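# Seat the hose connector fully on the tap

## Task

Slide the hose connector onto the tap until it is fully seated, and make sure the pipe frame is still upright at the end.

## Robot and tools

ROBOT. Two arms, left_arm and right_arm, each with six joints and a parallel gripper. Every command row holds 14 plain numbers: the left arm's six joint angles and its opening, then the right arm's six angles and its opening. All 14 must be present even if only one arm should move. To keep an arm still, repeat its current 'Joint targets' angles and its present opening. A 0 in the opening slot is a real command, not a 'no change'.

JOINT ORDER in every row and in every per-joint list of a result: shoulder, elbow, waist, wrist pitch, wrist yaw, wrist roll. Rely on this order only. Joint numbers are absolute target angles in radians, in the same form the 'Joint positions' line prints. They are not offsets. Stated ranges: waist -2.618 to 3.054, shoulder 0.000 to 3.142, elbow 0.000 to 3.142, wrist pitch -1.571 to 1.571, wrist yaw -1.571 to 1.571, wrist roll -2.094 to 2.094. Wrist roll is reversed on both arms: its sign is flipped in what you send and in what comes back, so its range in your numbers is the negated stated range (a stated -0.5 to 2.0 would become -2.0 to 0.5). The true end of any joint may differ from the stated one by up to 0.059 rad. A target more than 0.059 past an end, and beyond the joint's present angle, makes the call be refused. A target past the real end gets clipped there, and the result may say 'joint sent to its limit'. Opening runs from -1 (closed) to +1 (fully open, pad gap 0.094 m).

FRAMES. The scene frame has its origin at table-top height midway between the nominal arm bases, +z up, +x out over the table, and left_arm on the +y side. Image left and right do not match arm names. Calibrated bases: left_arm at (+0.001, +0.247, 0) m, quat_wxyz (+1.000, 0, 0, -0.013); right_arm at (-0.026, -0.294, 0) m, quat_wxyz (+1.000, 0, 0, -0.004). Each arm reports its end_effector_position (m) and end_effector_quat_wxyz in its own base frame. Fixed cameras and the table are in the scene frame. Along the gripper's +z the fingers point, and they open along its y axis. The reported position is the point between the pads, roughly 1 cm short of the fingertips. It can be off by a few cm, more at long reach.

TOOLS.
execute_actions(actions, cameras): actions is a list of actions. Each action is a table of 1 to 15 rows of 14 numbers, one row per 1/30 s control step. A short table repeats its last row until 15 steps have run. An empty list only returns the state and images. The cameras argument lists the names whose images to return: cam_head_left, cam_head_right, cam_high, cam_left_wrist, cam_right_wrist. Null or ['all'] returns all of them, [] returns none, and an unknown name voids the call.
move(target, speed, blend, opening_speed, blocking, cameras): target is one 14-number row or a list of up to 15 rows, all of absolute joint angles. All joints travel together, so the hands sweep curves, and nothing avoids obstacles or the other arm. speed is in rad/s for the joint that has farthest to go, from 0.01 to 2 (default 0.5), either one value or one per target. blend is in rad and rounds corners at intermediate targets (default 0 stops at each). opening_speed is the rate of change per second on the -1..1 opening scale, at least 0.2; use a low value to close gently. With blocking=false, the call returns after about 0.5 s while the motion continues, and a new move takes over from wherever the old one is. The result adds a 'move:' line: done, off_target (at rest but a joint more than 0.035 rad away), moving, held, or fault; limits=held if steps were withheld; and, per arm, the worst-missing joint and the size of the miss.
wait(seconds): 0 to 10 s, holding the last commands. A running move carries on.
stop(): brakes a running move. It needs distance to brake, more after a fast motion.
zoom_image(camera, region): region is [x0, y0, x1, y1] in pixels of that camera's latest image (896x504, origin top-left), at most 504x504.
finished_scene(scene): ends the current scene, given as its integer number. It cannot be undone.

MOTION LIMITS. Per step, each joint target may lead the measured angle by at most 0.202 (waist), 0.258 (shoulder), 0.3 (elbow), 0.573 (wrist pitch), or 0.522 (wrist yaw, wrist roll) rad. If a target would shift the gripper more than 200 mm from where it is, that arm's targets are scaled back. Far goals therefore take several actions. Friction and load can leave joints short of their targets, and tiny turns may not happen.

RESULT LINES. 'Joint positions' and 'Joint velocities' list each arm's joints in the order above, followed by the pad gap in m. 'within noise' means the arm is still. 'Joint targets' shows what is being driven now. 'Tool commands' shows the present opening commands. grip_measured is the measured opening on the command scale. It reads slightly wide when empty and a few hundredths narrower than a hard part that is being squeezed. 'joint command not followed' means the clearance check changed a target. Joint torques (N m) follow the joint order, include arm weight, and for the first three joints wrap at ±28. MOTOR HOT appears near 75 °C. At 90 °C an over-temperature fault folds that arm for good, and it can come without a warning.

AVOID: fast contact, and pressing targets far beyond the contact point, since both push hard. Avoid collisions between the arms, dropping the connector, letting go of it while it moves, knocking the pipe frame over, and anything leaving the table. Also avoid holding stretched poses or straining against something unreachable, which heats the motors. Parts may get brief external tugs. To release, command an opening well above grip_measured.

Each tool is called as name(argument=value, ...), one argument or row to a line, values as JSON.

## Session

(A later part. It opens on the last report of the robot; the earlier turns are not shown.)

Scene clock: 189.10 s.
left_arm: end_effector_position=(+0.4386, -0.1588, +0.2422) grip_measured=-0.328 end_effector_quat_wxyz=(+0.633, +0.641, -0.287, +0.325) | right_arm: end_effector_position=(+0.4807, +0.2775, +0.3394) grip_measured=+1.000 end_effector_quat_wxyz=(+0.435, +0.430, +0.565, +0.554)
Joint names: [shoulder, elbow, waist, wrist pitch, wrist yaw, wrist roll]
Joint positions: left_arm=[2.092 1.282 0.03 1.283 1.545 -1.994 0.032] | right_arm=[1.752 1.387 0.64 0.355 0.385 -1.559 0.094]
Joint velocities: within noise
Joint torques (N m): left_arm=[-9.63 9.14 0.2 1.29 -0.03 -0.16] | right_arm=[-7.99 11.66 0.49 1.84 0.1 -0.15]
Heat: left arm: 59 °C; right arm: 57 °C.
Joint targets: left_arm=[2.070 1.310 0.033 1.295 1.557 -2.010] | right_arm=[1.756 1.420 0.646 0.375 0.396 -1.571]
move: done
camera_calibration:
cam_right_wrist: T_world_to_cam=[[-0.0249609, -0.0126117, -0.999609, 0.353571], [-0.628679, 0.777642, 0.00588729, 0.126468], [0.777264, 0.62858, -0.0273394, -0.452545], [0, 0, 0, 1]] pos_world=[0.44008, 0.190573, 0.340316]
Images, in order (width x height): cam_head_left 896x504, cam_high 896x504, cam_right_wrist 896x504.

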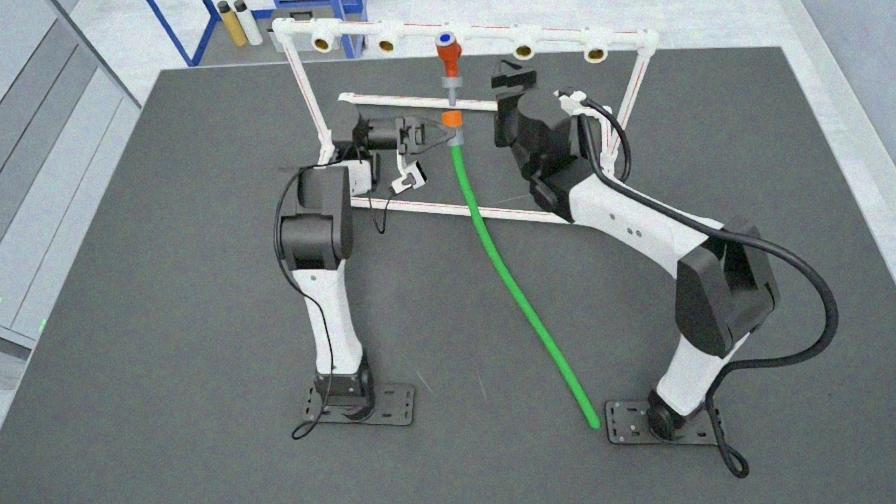

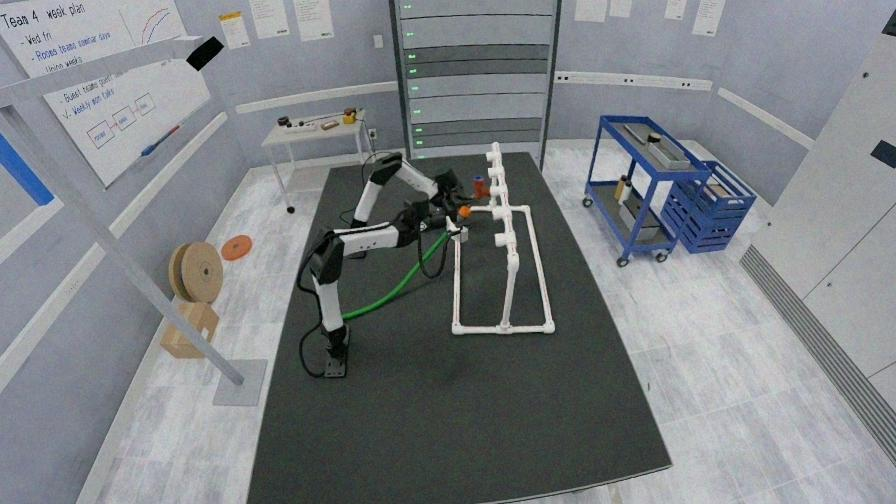

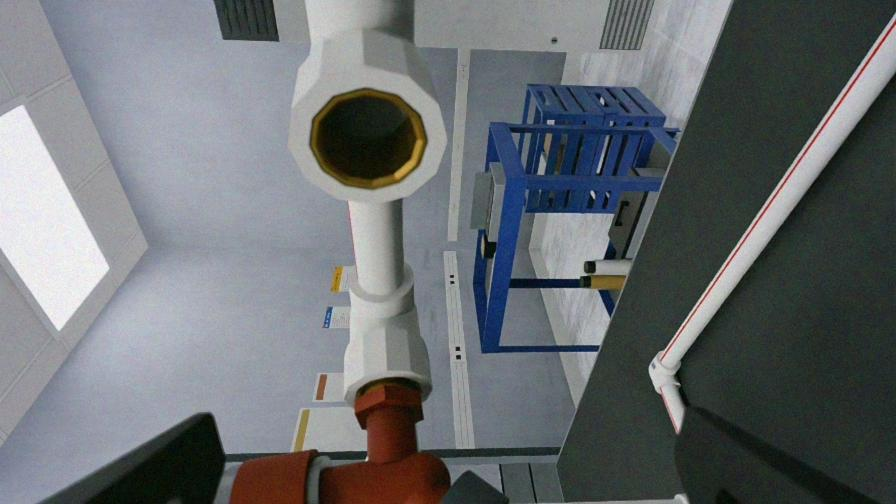

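move(
  target=[
    [2.07,1.31,0.033,1.295,1.558,-2.01,-0.95,1.754,1.495,0.634,0.31,0.384,-1.571,1],
    [2.07,1.31,0.033,1.295,1.558,-2.01,-0.95,1.938,1.73,0.59,0.26,0.344,-1.571,1],
  ],
  speed=0.3,
  cameras=["cam_head_left","cam_right_wrist"],
)

Scene clock: 196.20 s.
left_arm: end_effector_position=(+0.4386, -0.1588, +0.2422) grip_measured=-0.328 end_effector_quat_wxyz=(+0.633, +0.641, -0.287, +0.325) | right_arm: end_effector_position=(+0.5305, +0.2876, +0.3674) grip_measured=+1.000 end_effector_quat_wxyz=(+0.442, +0.430, +0.551, +0.562)
Joint names: [shoulder, elbow, waist, wrist pitch, wrist yaw, wrist roll]
Joint positions: left_arm=[2.092 1.282 0.03 1.283 1.545 -1.994 0.032] | right_arm=[1.931 1.695 0.596 0.261 0.355 -1.56 0.094]
Joint velocities: within noise
Joint torques (N m): left_arm=[-9.58 9.18 0.24 1.28 -0.04 -0.16] | right_arm=[-9.18 11.9 -0.55 1.66 -0.14 -0.14]
Heat: left arm: 60 °C; right arm: 56 °C.
Joint targets: left_arm=[2.070 1.310 0.033 1.295 1.557 -2.010] | right_arm=[1.938 1.730 0.590 0.260 0.344 -1.571]
move: done
camera_calibration:
cam_right_wrist: T_world_to_cam=[[0.00323957, 0.00820306, -0.999961, 0.362166], [-0.618095, 0.786091, 0.00444616, 0.14221], [0.786097, 0.618056, 0.00761686, -0.511388], [0, 0, 0, 1]] pos_world=[0.488727, 0.201306, 0.365415]
Images, in order (width x height): cam_head_left 896x504, cam_right_wrist 896x504.

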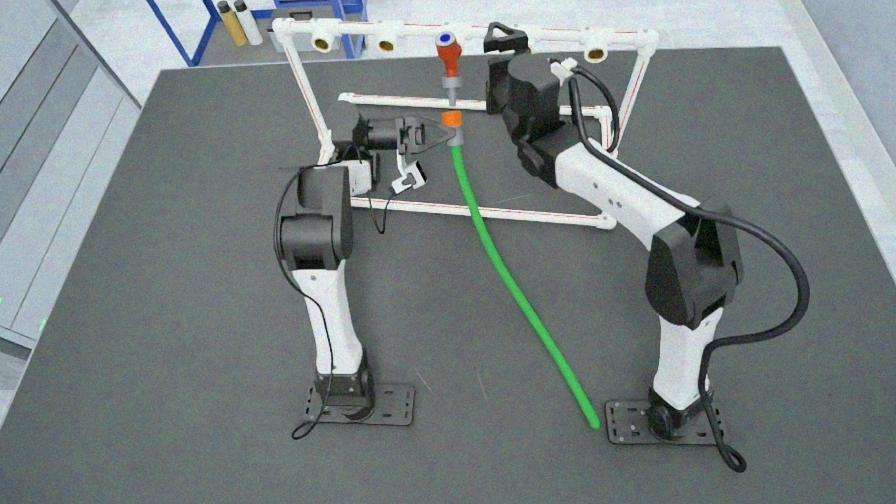

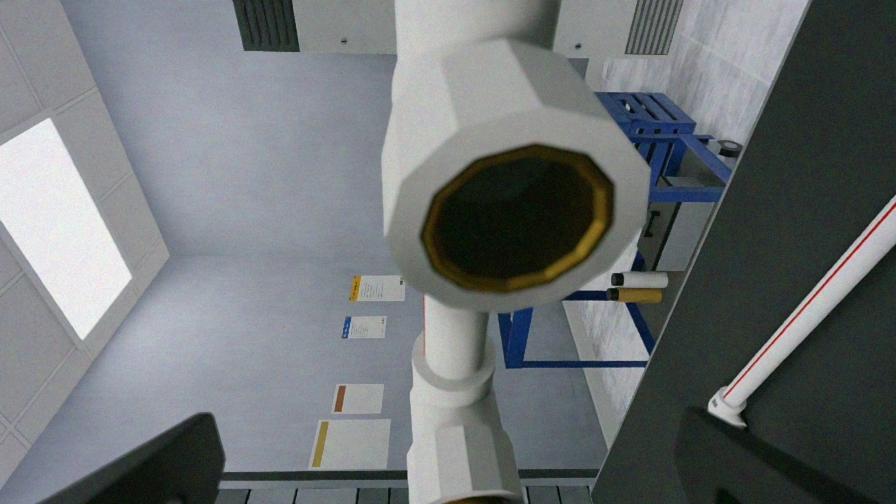

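move(
  target=[2.07,1.31,0.033,1.295,1.558,-2.01,-0.95,2.028,1.856,0.72,0.215,0.76,-1.571,1],
  speed=0.3,
  cameras=["cam_head_left","cam_right_wrist"],
)

Scene clock: 219.40 s.
left_arm: end_effector_position=(+0.4386, -0.1588, +0.2422) grip_measured=-0.328 end_effector_quat_wxyz=(+0.633, +0.641, -0.287, +0.325) | right_arm: end_effector_position=(+0.5196, +0.2960, +0.3663) grip_measured=+1.000 end_effector_quat_wxyz=(+0.512, +0.505, +0.487, +0.495)
Joint names: [shoulder, elbow, waist, wrist pitch, wrist yaw, wrist roll]
Joint positions: left_arm=[2.092 1.282 0.03 1.283 1.545 -1.994 0.032] | right_arm=[2.02 1.823 0.715 0.216 0.749 -1.56 0.094]
Joint velocities: within noise
Joint torques (N m): left_arm=[-9.66 9.17 0.24 1.26 -0.03 -0.16] | right_arm=[-9.57 11.55 0.42 1.5 0.11 -0.14]
Heat: left arm: 60 °C; right arm: 55 °C.
Joint targets: left_arm=[2.070 1.310 0.033 1.295 1.557 -2.010] | right_arm=[2.028 1.856 0.720 0.215 0.760 -1.571]
move: done
camera_calibration:
cam_right_wrist: T_world_to_cam=[[-0.0032096, 0.0122111, -0.99992, 0.363124], [-0.381031, 0.924478, 0.0125129, -0.0382512], [0.924557, 0.381041, 0.00168562, -0.507601], [0, 0, 0, 1]] pos_world=[0.455896, 0.224345, 0.364429]
Images, in order (width x height): cam_head_left 896x504, cam_right_wrist 896x504.

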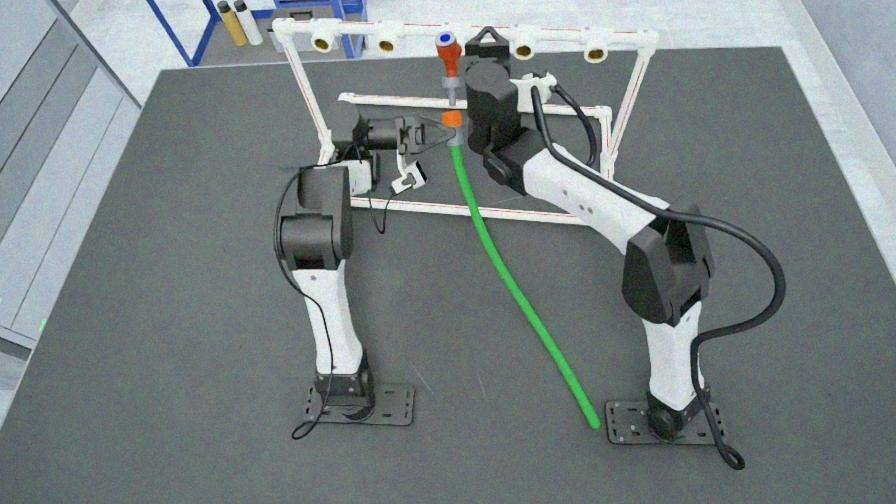

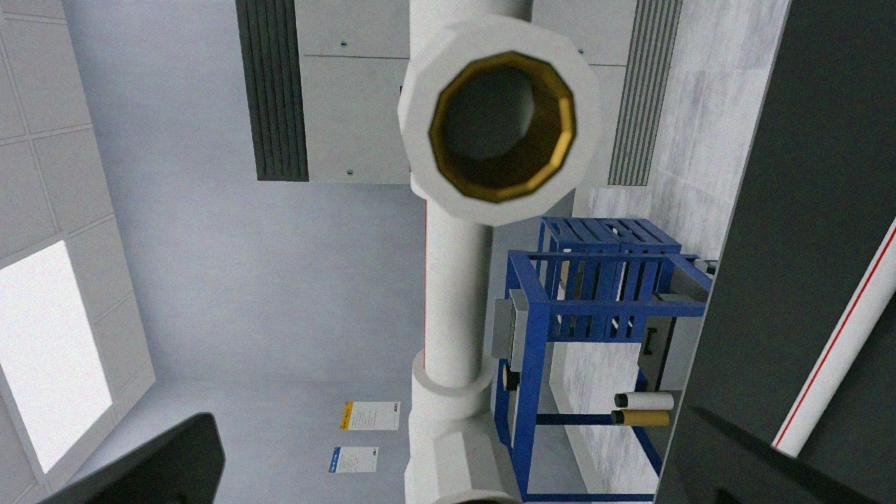

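move(
  target=[2.07,1.31,0.033,1.295,1.558,-2.01,-0.95,2.262,2.211,0.638,0.070,0.678,-1.571,1],
  speed=0.2,
  cameras=["cam_head_left","cam_right_wrist"],
)

Scene clock: 225.93 s.
left_arm: end_effector_position=(+0.4386, -0.1588, +0.2422) grip_measured=-0.328 end_effector_quat_wxyz=(+0.633, +0.641, -0.287, +0.325) | right_arm: end_effector_position=(+0.5792, +0.2982, +0.3587) grip_measured=+1.000 end_effector_quat_wxyz=(+0.514, +0.508, +0.493, +0.484)
Joint names: [shoulder, elbow, waist, wrist pitch, wrist yaw, wrist roll]
Joint positions: left_arm=[2.092 1.282 0.03 1.283 1.545 -1.994 0.032] | right_arm=[2.254 2.178 0.644 0.071 0.689 -1.56 0.094]
Joint velocities: within noise
Joint torques (N m): left_arm=[-9.65 9.11 0.24 1.29 -0.05 -0.17] | right_arm=[-11.19 11.43 -0.57 1.53 -0.13 -0.14]
Heat: left arm: 60 °C; right arm: 56 °C.
Joint targets: left_arm=[2.070 1.310 0.033 1.295 1.557 -2.010] | right_arm=[2.262 2.211 0.638 0.070 0.678 -1.571]
move: done
camera_calibration:
cam_right_wrist: T_world_to_cam=[[-0.0215487, -0.00312505, -0.999763, 0.370824], [-0.371329, 0.928488, 0.0051013, -0.021638], [0.928251, 0.37135, -0.0211681, -0.554581], [0, 0, 0, 1]] pos_world=[0.514747, 0.227193, 0.359107]
Images, in order (width x height): cam_head_left 896x504, cam_right_wrist 896x504.

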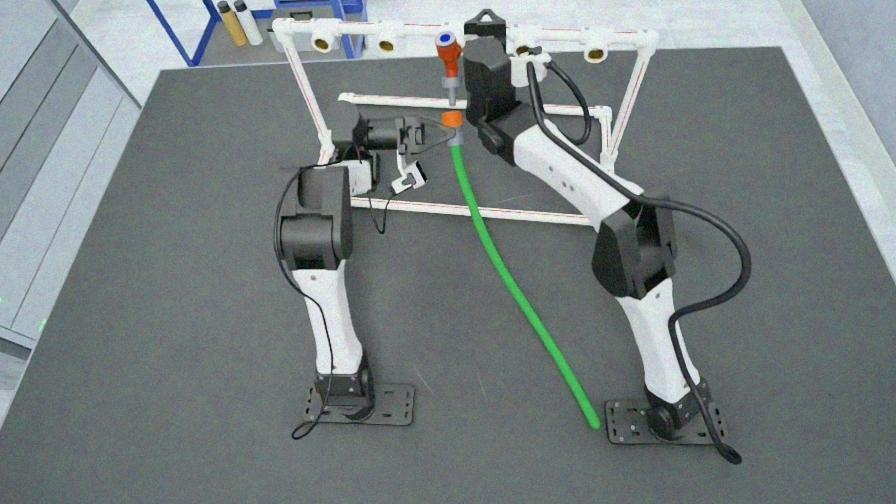

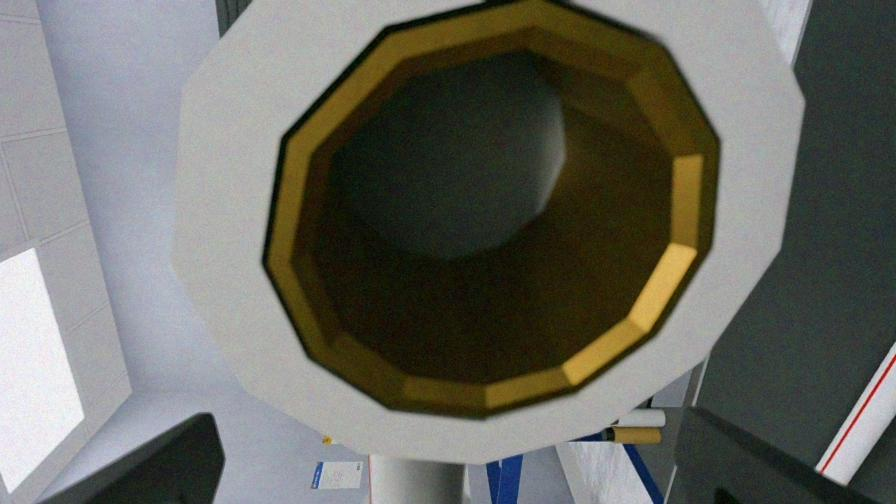

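move(
  target=[
    [2.07,1.31,0.033,1.295,1.558,-2.01,-0.95,2.262,2.232,0.638,0.060,0.678,-1.571,1],
    [2.07,1.31,0.033,1.295,1.558,-2.01,-0.95,2.262,2.232,0.638,0.060,0.678,-1.571,-0.9],
  ],
  speed=0.2,
  opening_speed=0.5,
  cameras=["cam_head_left","cam_right_wrist"],
)

zoom_image(
  camera="cam_head_left",
  region=[400, 50, 500, 150],
)

Scene clock: 233.53 s.
left_arm: end_effector_position=(+0.4386, -0.1588, +0.2422) grip_measured=-0.328 end_effector_quat_wxyz=(+0.633, +0.641, -0.287, +0.325) | right_arm: end_effector_position=(+0.5785, +0.2979, +0.3648) grip_measured=-0.648 end_effector_quat_wxyz=(+0.512, +0.509, +0.490, +0.488)
Joint names: [shoulder, elbow, waist, wrist pitch, wrist yaw, wrist roll]
Joint positions: left_arm=[2.092 1.282 0.03 1.283 1.545 -1.994 0.032] | right_arm=[2.254 2.201 0.644 0.054 0.687 -1.566 0.017]
Joint velocities: within noise
Joint torques (N m): left_arm=[-9.58 9.14 0.18 1.28 -0.04 -0.17] | right_arm=[-11.17 11.36 -0.59 1.6 -0.13 -0.07]
Heat: left arm: 60 °C; right arm: 55 °C.
Joint targets: left_arm=[2.070 1.310 0.033 1.295 1.557 -2.010] | right_arm=[2.262 2.232 0.638 0.060 0.678 -1.571]
move: done
camera_calibration:
cam_right_wrist: T_world_to_cam=[[-0.018233, 0.0052409, -0.99982, 0.372542], [-0.372409, 0.927996, 0.0116558, -0.0232397], [0.92789, 0.372554, -0.0149684, -0.556097], [0, 0, 0, 1]] pos_world=[0.514134, 0.22679, 0.364422]
Images, in order (width x height): cam_head_left 896x504, cam_right_wrist 896x504.

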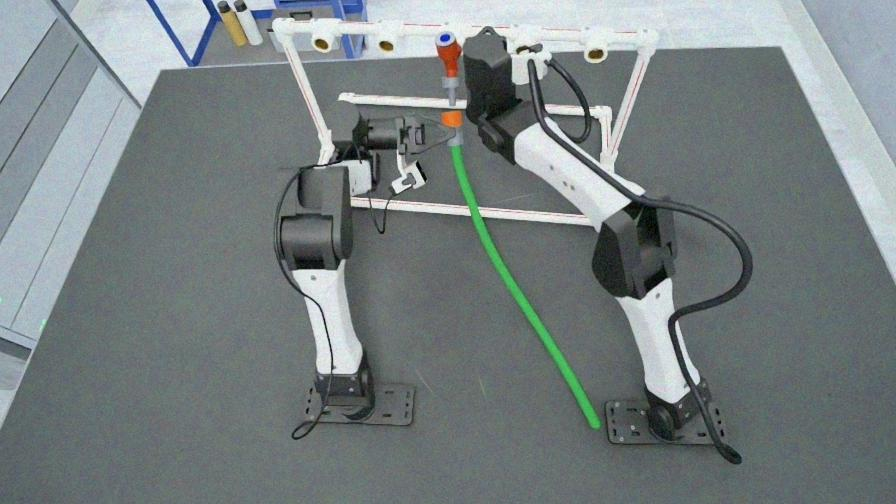

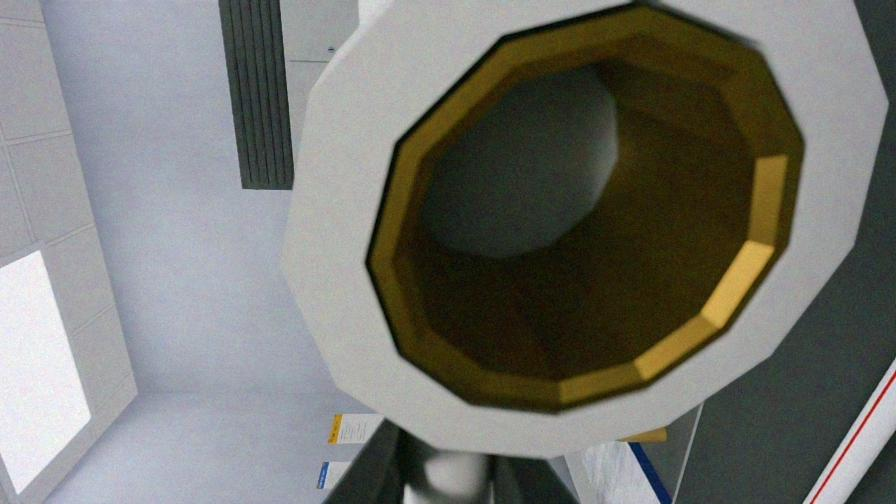

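Scaled by 5.040 from the camera's 896x504 image, which has a finer 1280x720 frame.

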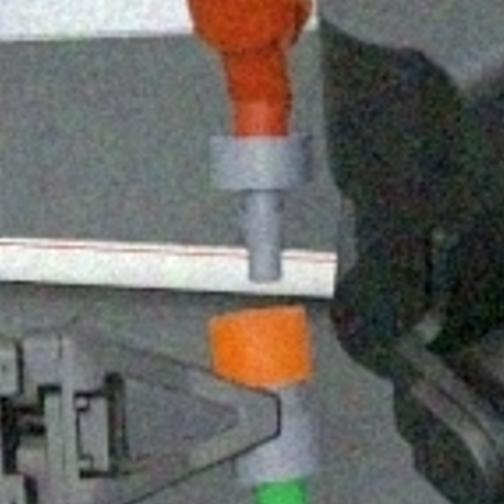

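move(
  target=[2.075,1.353,0.018,1.256,1.558,-2.01,-0.95,2.262,2.232,0.638,0.060,0.678,-1.571,-0.9],
  speed=0.1,
  cameras=["cam_head_left","cam_head_right","cam_high"],
)

zoom_image(
  camera="cam_head_left",
  region=[400, 50, 500, 150],
)

zoom_image(
  camera="cam_head_right",
  region=[400, 50, 500, 150],
)

zoom_image(
  camera="cam_high",
  region=[440, 165, 520, 235],
)

Scene clock: 239.23 s.
left_arm: end_effector_position=(+0.4424, -0.1624, +0.2515) grip_measured=-0.328 end_effector_quat_wxyz=(+0.633, +0.639, -0.292, +0.323) | right_arm: end_effector_position=(+0.5785, +0.2979, +0.3648) grip_measured=-0.648 end_effector_quat_wxyz=(+0.512, +0.510, +0.490, +0.488)
Joint names: [shoulder, elbow, waist, wrist pitch, wrist yaw, wrist roll]
Joint positions: left_arm=[2.092 1.324 0.021 1.246 1.546 -1.994 0.032] | right_arm=[2.254 2.201 0.644 0.054 0.687 -1.566 0.017]
Joint velocities: within noise
Joint torques (N m): left_arm=[-9.32 9.36 -0.35 1.25 -0.08 -0.16] | right_arm=[-11.23 11.36 -0.55 1.6 -0.13 -0.08]
Heat: left arm: 60 °C; right arm: 57 °C.
Joint targets: left_arm=[2.075 1.353 0.018 1.256 1.558 -2.010] | right_arm=[2.262 2.232 0.638 0.060 0.678 -1.571]
move: done
Images, in order (width x height): cam_head_left 896x504, cam_head_right 896x504, cam_high 896x504.

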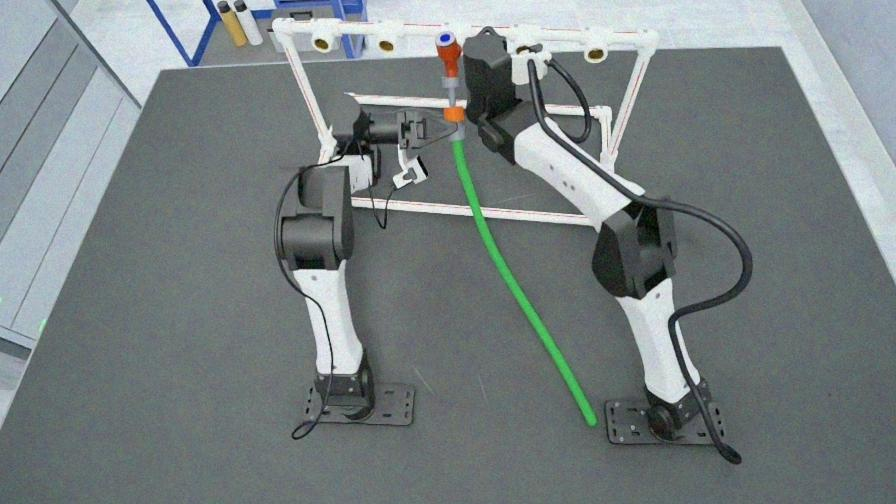

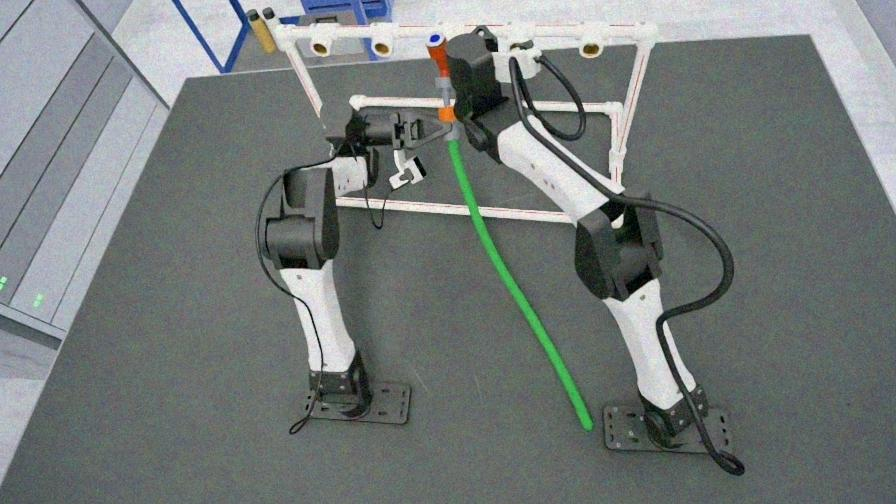

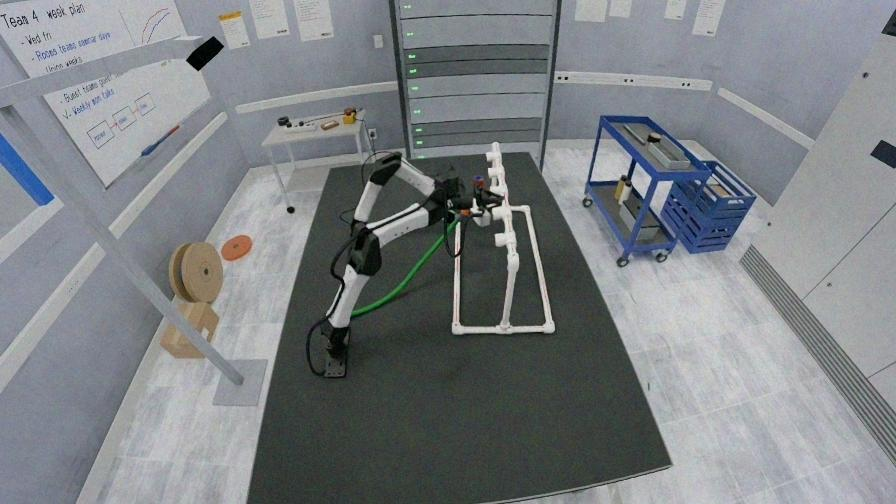

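Scaled by 5.040 from the camera's 896x504 image, which has a finer 1280x720 frame.

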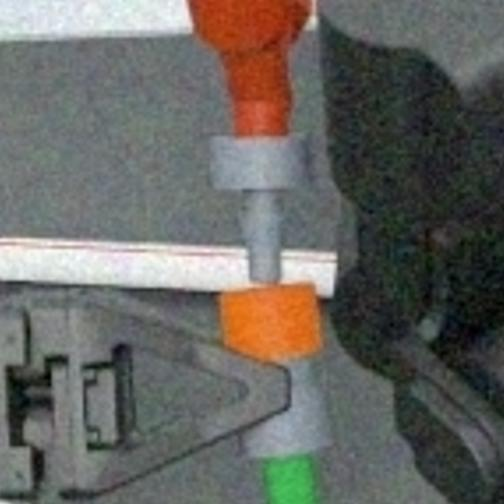

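Scaled by 5.040 from the camera's 896x504 image, which has a finer 1280x720 frame.

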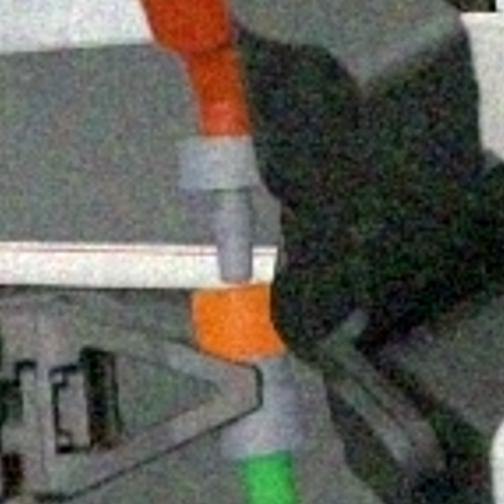

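Scaled by 6.300 from the camera's 896x504 image, which has a finer 1280x720 frame.

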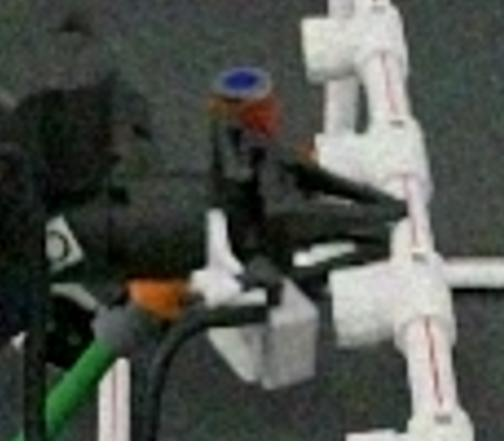

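move(
  target=[2.08,1.405,0.022,1.208,1.558,-2.01,-0.95,2.262,2.232,0.638,0.060,0.678,-1.571,-0.9],
  speed=0.1,
  cameras=["cam_head_left","cam_head_right"],
)

zoom_image(
  camera="cam_head_left",
  region=[400, 50, 500, 150],
)

zoom_image(
  camera="cam_head_right",
  region=[400, 50, 500, 150],
)

Scene clock: 243.10 s.
left_arm: end_effector_position=(+0.4484, -0.1622, +0.2633) grip_measured=-0.328 end_effector_quat_wxyz=(+0.633, +0.639, -0.294, +0.325) | right_arm: end_effector_position=(+0.5785, +0.2979, +0.3648) grip_measured=-0.648 end_effector_quat_wxyz=(+0.512, +0.510, +0.490, +0.488)
Joint names: [shoulder, elbow, waist, wrist pitch, wrist yaw, wrist roll]
Joint positions: left_arm=[2.092 1.376 0.021 1.199 1.546 -1.994 0.032] | right_arm=[2.254 2.201 0.644 0.054 0.687 -1.566 0.017]
Joint velocities: within noise
Joint torques (N m): left_arm=[-9.06 9.54 0.08 1.22 -0.07 -0.16] | right_arm=[-11.19 11.37 -0.55 1.6 -0.13 -0.07]
Heat: left arm: 61 °C; right arm: 59 °C.
Joint targets: left_arm=[2.080 1.405 0.022 1.208 1.558 -2.010] | right_arm=[2.262 2.232 0.638 0.060 0.678 -1.571]
move: done
Images, in order (width x height): cam_head_left 896x504, cam_head_right 896x504.

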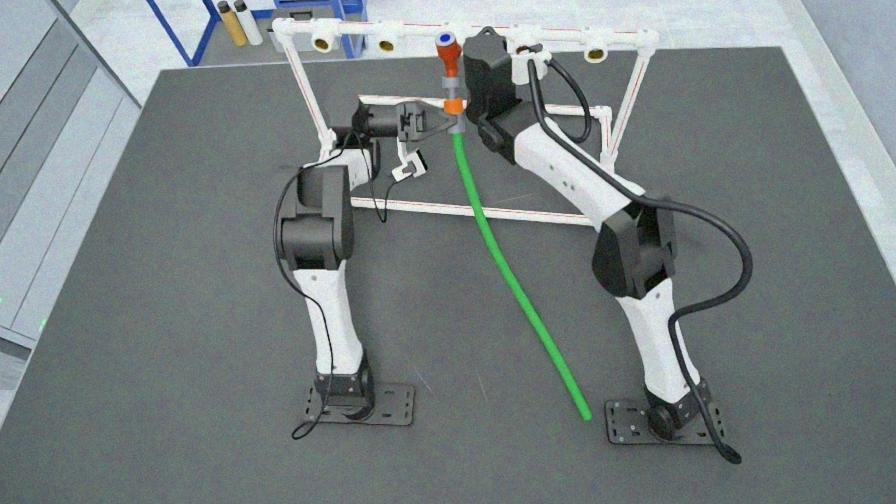

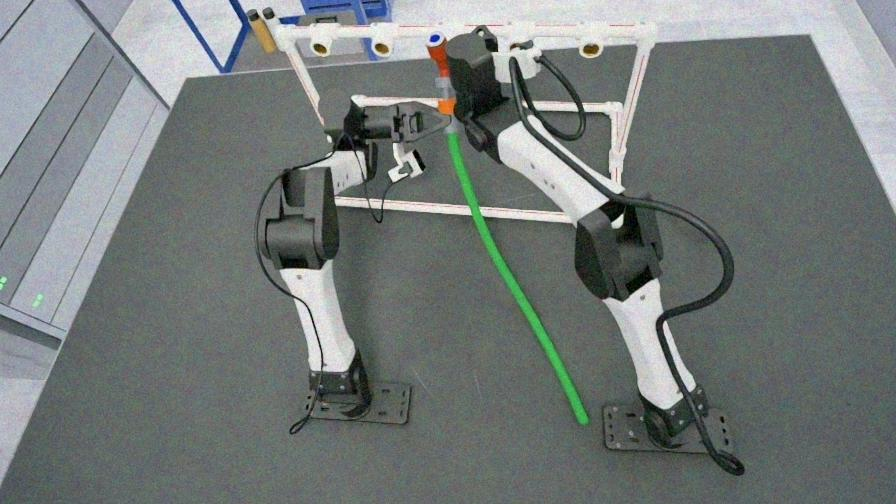

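Scaled by 5.040 from the camera's 896x504 image, which has a finer 1280x720 frame.

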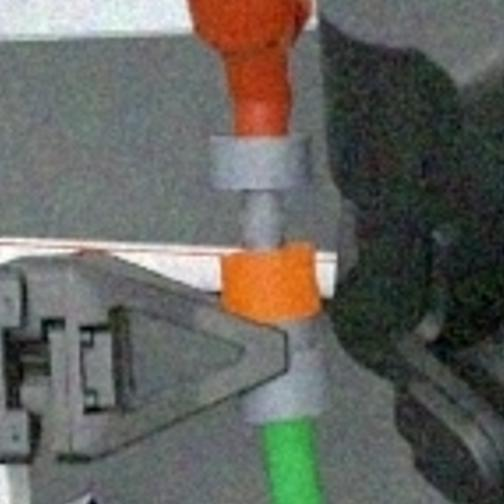

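Scaled by 5.040 from the camera's 896x504 image, which has a finer 1280x720 frame.

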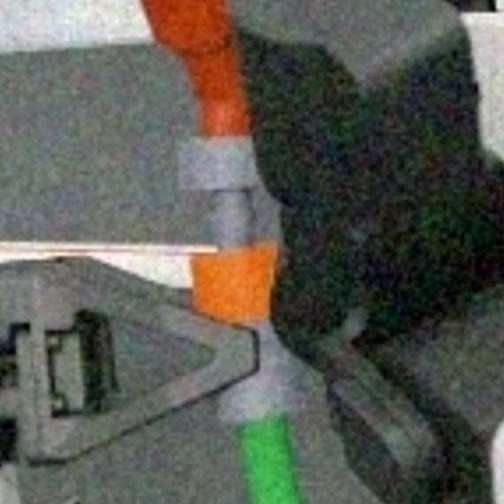

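move(
  target=[
    [2.086,1.46,0.026,1.158,1.558,-2.01,-0.95,2.262,2.232,0.638,0.060,0.678,-1.571,-0.9],
    [2.095,1.515,0.032,1.115,1.558,-2.01,-0.95,2.262,2.232,0.63,0.060,0.678,-1.571,-0.9],
  ],
  speed=0.1,
  cameras=["cam_head_left","cam_head_right","cam_high"],
)

zoom_image(
  camera="cam_head_left",
  region=[400, 50, 500, 150],
)

Scene clock: 246.93 s.
left_arm: end_effector_position=(+0.4581, -0.1621, +0.2737) grip_measured=-0.328 end_effector_quat_wxyz=(+0.641, +0.647, -0.279, +0.304) | right_arm: end_effector_position=(+0.5810, +0.2968, +0.3651) grip_measured=-0.649 end_effector_quat_wxyz=(+0.509, +0.506, +0.493, +0.491)
Joint names: [shoulder, elbow, waist, wrist pitch, wrist yaw, wrist roll]
Joint positions: left_arm=[2.099 1.453 0.021 1.073 1.556 -1.994 0.032] | right_arm=[2.254 2.201 0.636 0.055 0.667 -1.566 0.016]
Joint velocities: within noise
Joint torques (N m): left_arm=[-8.59 12.81 0.88 1.66 -0.14 -0.15] | right_arm=[-11.21 11.38 -0.55 1.6 0.12 -0.07]
Heat: left arm: 61 °C; right arm: 60 °C.
Joint targets: left_arm=[2.095 1.515 0.032 1.115 1.558 -2.010] | right_arm=[2.262 2.232 0.630 0.060 0.678 -1.571]
move: off_target (left_arm); left_arm: the elbow is farthest, 0.062 rad from its target
Images, in order (width x height): cam_head_left 896x504, cam_head_right 896x504, cam_high 896x504.

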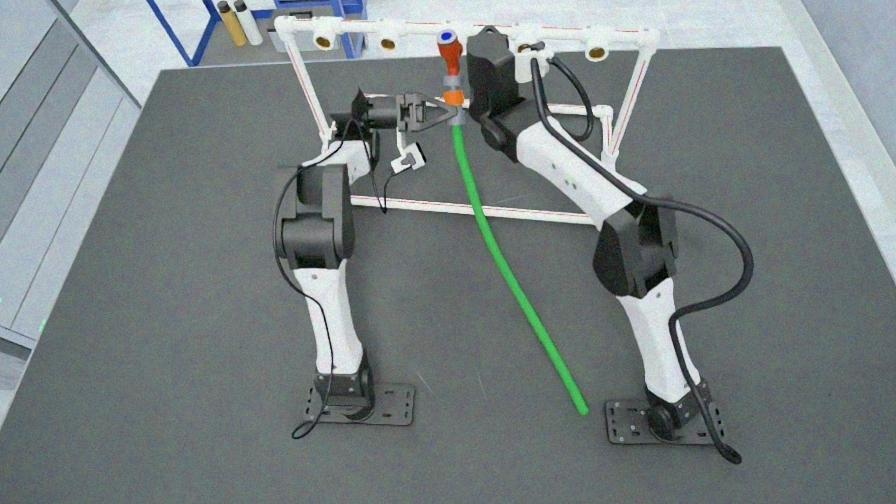

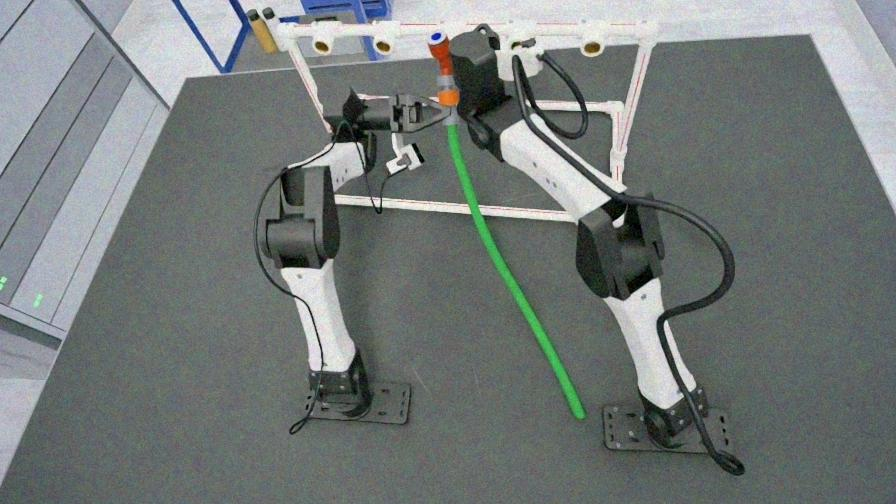

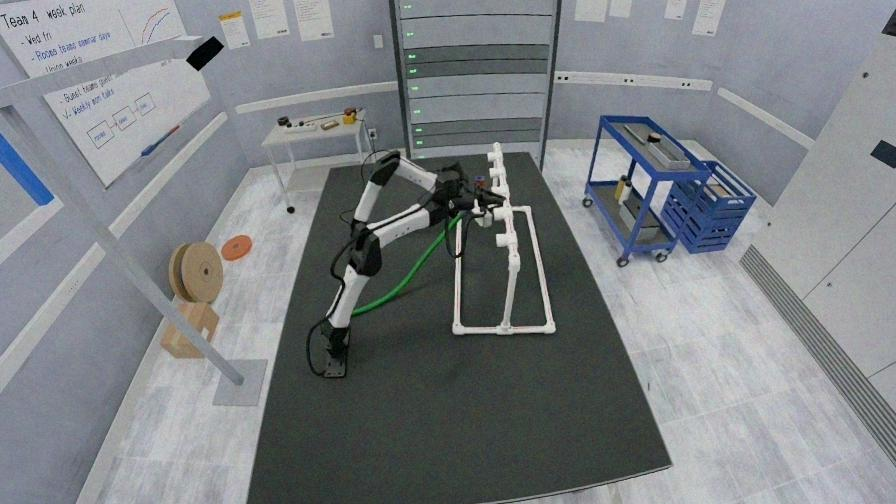

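Scaled by 5.040 from the camera's 896x504 image, which has a finer 1280x720 frame.

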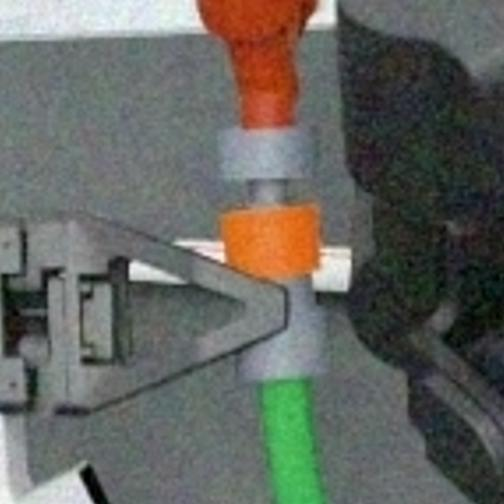

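move(
  target=[2.105,1.575,0.04,1.085,1.558,-2.01,-0.95,2.282,2.21,0.645,0.045,0.678,-1.571,-0.9],
  speed=0.1,
  cameras=["cam_head_left","cam_high"],
)

zoom_image(
  camera="cam_head_left",
  region=[400, 50, 500, 150],
)

Scene clock: 253.07 s.
left_arm: end_effector_position=(+0.4648, -0.1619, +0.2766) grip_measured=-0.328 end_effector_quat_wxyz=(+0.642, +0.649, -0.276, +0.300) | right_arm: end_effector_position=(+0.5850, +0.2944, +0.3651) grip_measured=-0.652 end_effector_quat_wxyz=(+0.511, +0.507, +0.485, +0.497)
Joint names: [shoulder, elbow, waist, wrist pitch, wrist yaw, wrist roll]
Joint positions: left_arm=[2.116 1.496 0.021 1.037 1.556 -1.994 0.032] | right_arm=[2.264 2.201 0.629 0.084 0.666 -1.566 0.016]
Joint velocities: within noise
Joint torques (N m): left_arm=[-9.33 14.54 1.54 1.73 -0.14 -0.16] | right_arm=[-10.43 9.16 1.42 1.17 0.11 -0.07]
Heat: left arm: 64 °C; right arm: 62 °C.
Joint targets: left_arm=[2.105 1.575 0.040 1.085 1.558 -2.010] | right_arm=[2.282 2.210 0.645 0.045 0.678 -1.571]
move: off_target (left_arm, right_arm); left_arm: the elbow is farthest, 0.079 rad from its target; right_arm: the wrist pitch is farthest, 0.039 rad from its target
Images, in order (width x height): cam_head_left 896x504, cam_high 896x504.

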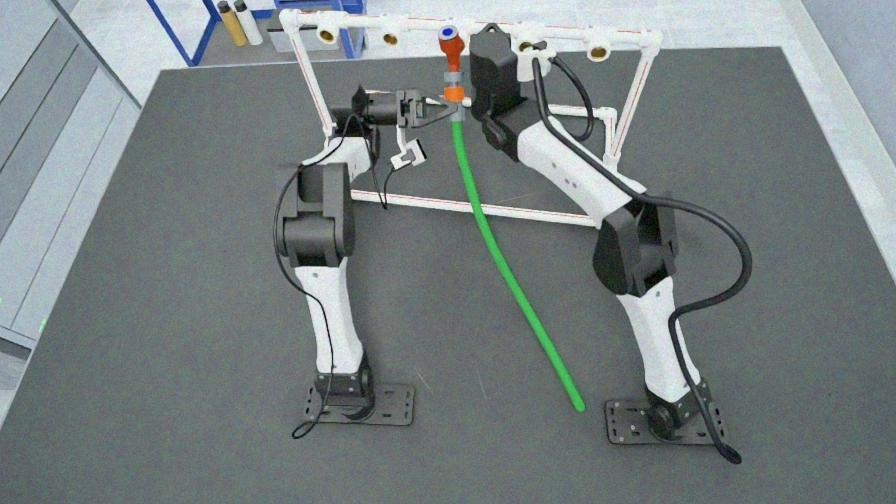

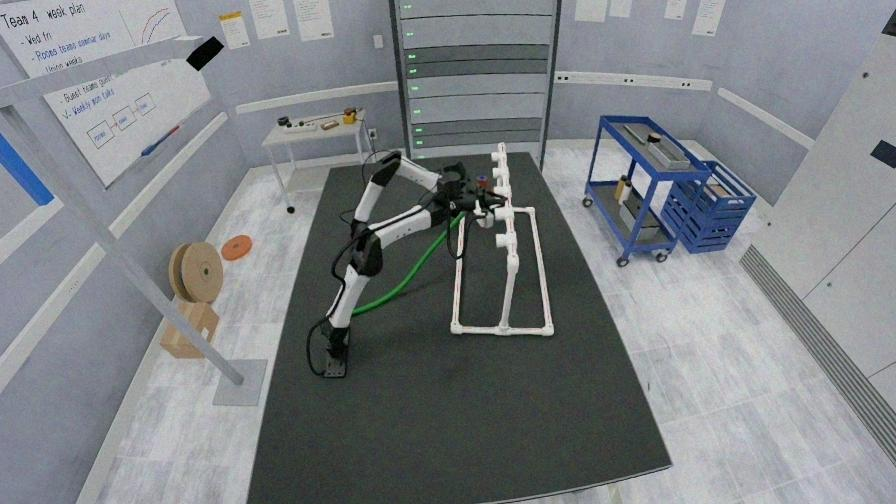

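Scaled by 5.040 from the camera's 896x504 image, which has a finer 1280x720 frame.

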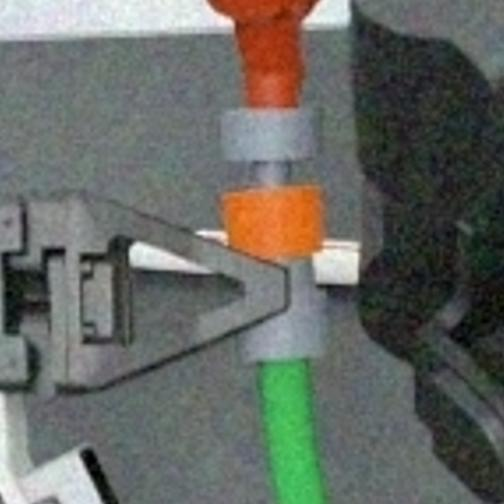

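move(
  target=[
    [2.105,1.575,0.045,1.11,1.558,-2.01,-0.95,2.235,2.17,0.69,0.055,0.70,-1.571,-0.9],
    [2.11,1.63,0.06,1.10,1.558,-2.01,-0.95,2.21,2.14,0.71,0.055,0.71,-1.571,-0.9],
  ],
  speed=0.1,
  cameras=["cam_head_left","cam_high"],
)

zoom_image(
  camera="cam_head_left",
  region=[400, 50, 500, 150],
)

Scene clock: 260.03 s.
left_arm: end_effector_position=(+0.4763, -0.1439, +0.2938) grip_measured=-0.329 end_effector_quat_wxyz=(+0.629, +0.647, -0.279, +0.327) | right_arm: end_effector_position=(+0.5556, +0.3286, +0.3520) grip_measured=-0.897 end_effector_quat_wxyz=(+0.503, +0.502, +0.510, +0.485)
Joint names: [shoulder, elbow, waist, wrist pitch, wrist yaw, wrist roll]
Joint positions: left_arm=[2.126 1.568 0.059 1.028 1.556 -1.987 0.032] | right_arm=[2.237 2.146 0.711 0.059 0.723 -1.566 0.005]
Joint velocities: within noise
Joint torques (N m): left_arm=[-9.78 12.97 0.05 1.99 -0.18 -0.23] | right_arm=[-14.09 7.64 -0.14 1.5 -0.14 -0.07]
Heat: left arm: 65 °C; right arm: 63 °C.
Joint targets: left_arm=[2.110 1.630 0.060 1.100 1.558 -2.010] | right_arm=[2.210 2.140 0.710 0.055 0.710 -1.571]
move: off_target (left_arm); left_arm: the wrist pitch is farthest, 0.072 rad from its target
Images, in order (width x height): cam_head_left 896x504, cam_high 896x504.

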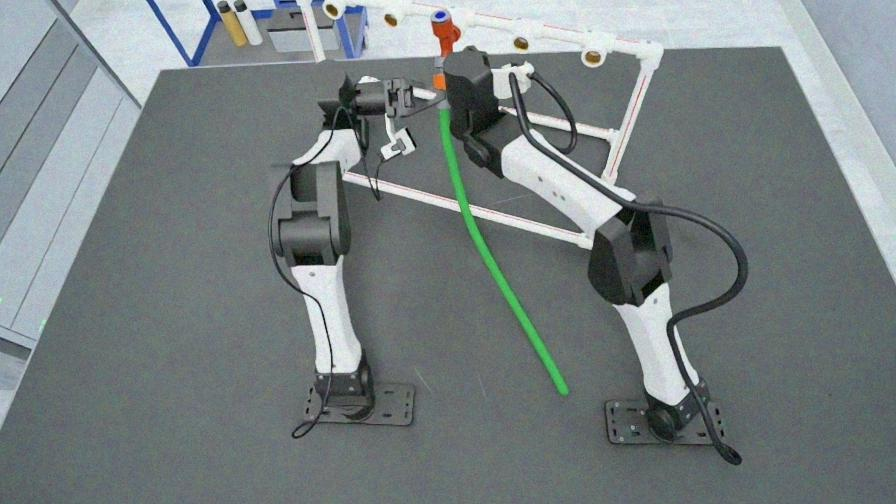

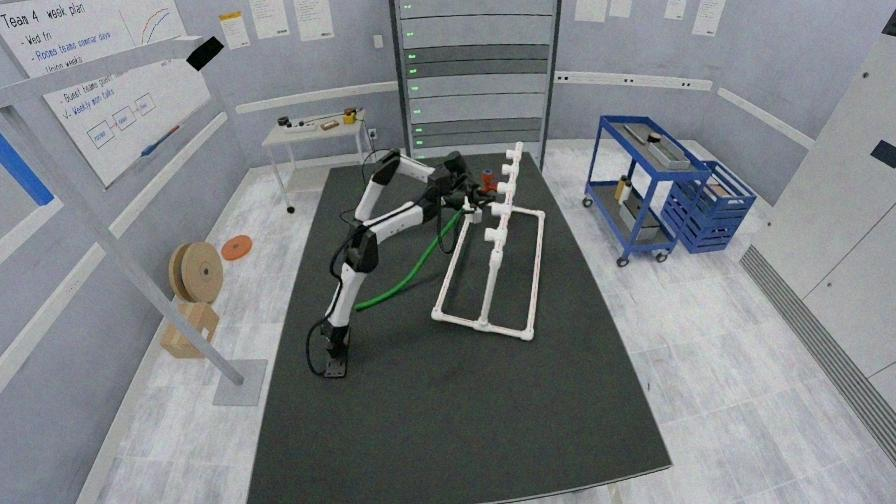

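Scaled by 5.040 from the camera's 896x504 image, which has a finer 1280x720 frame.

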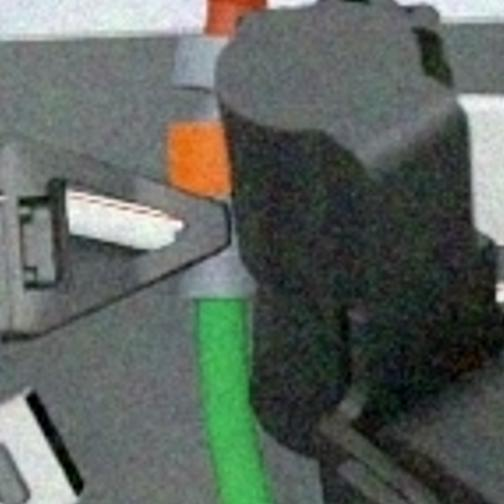

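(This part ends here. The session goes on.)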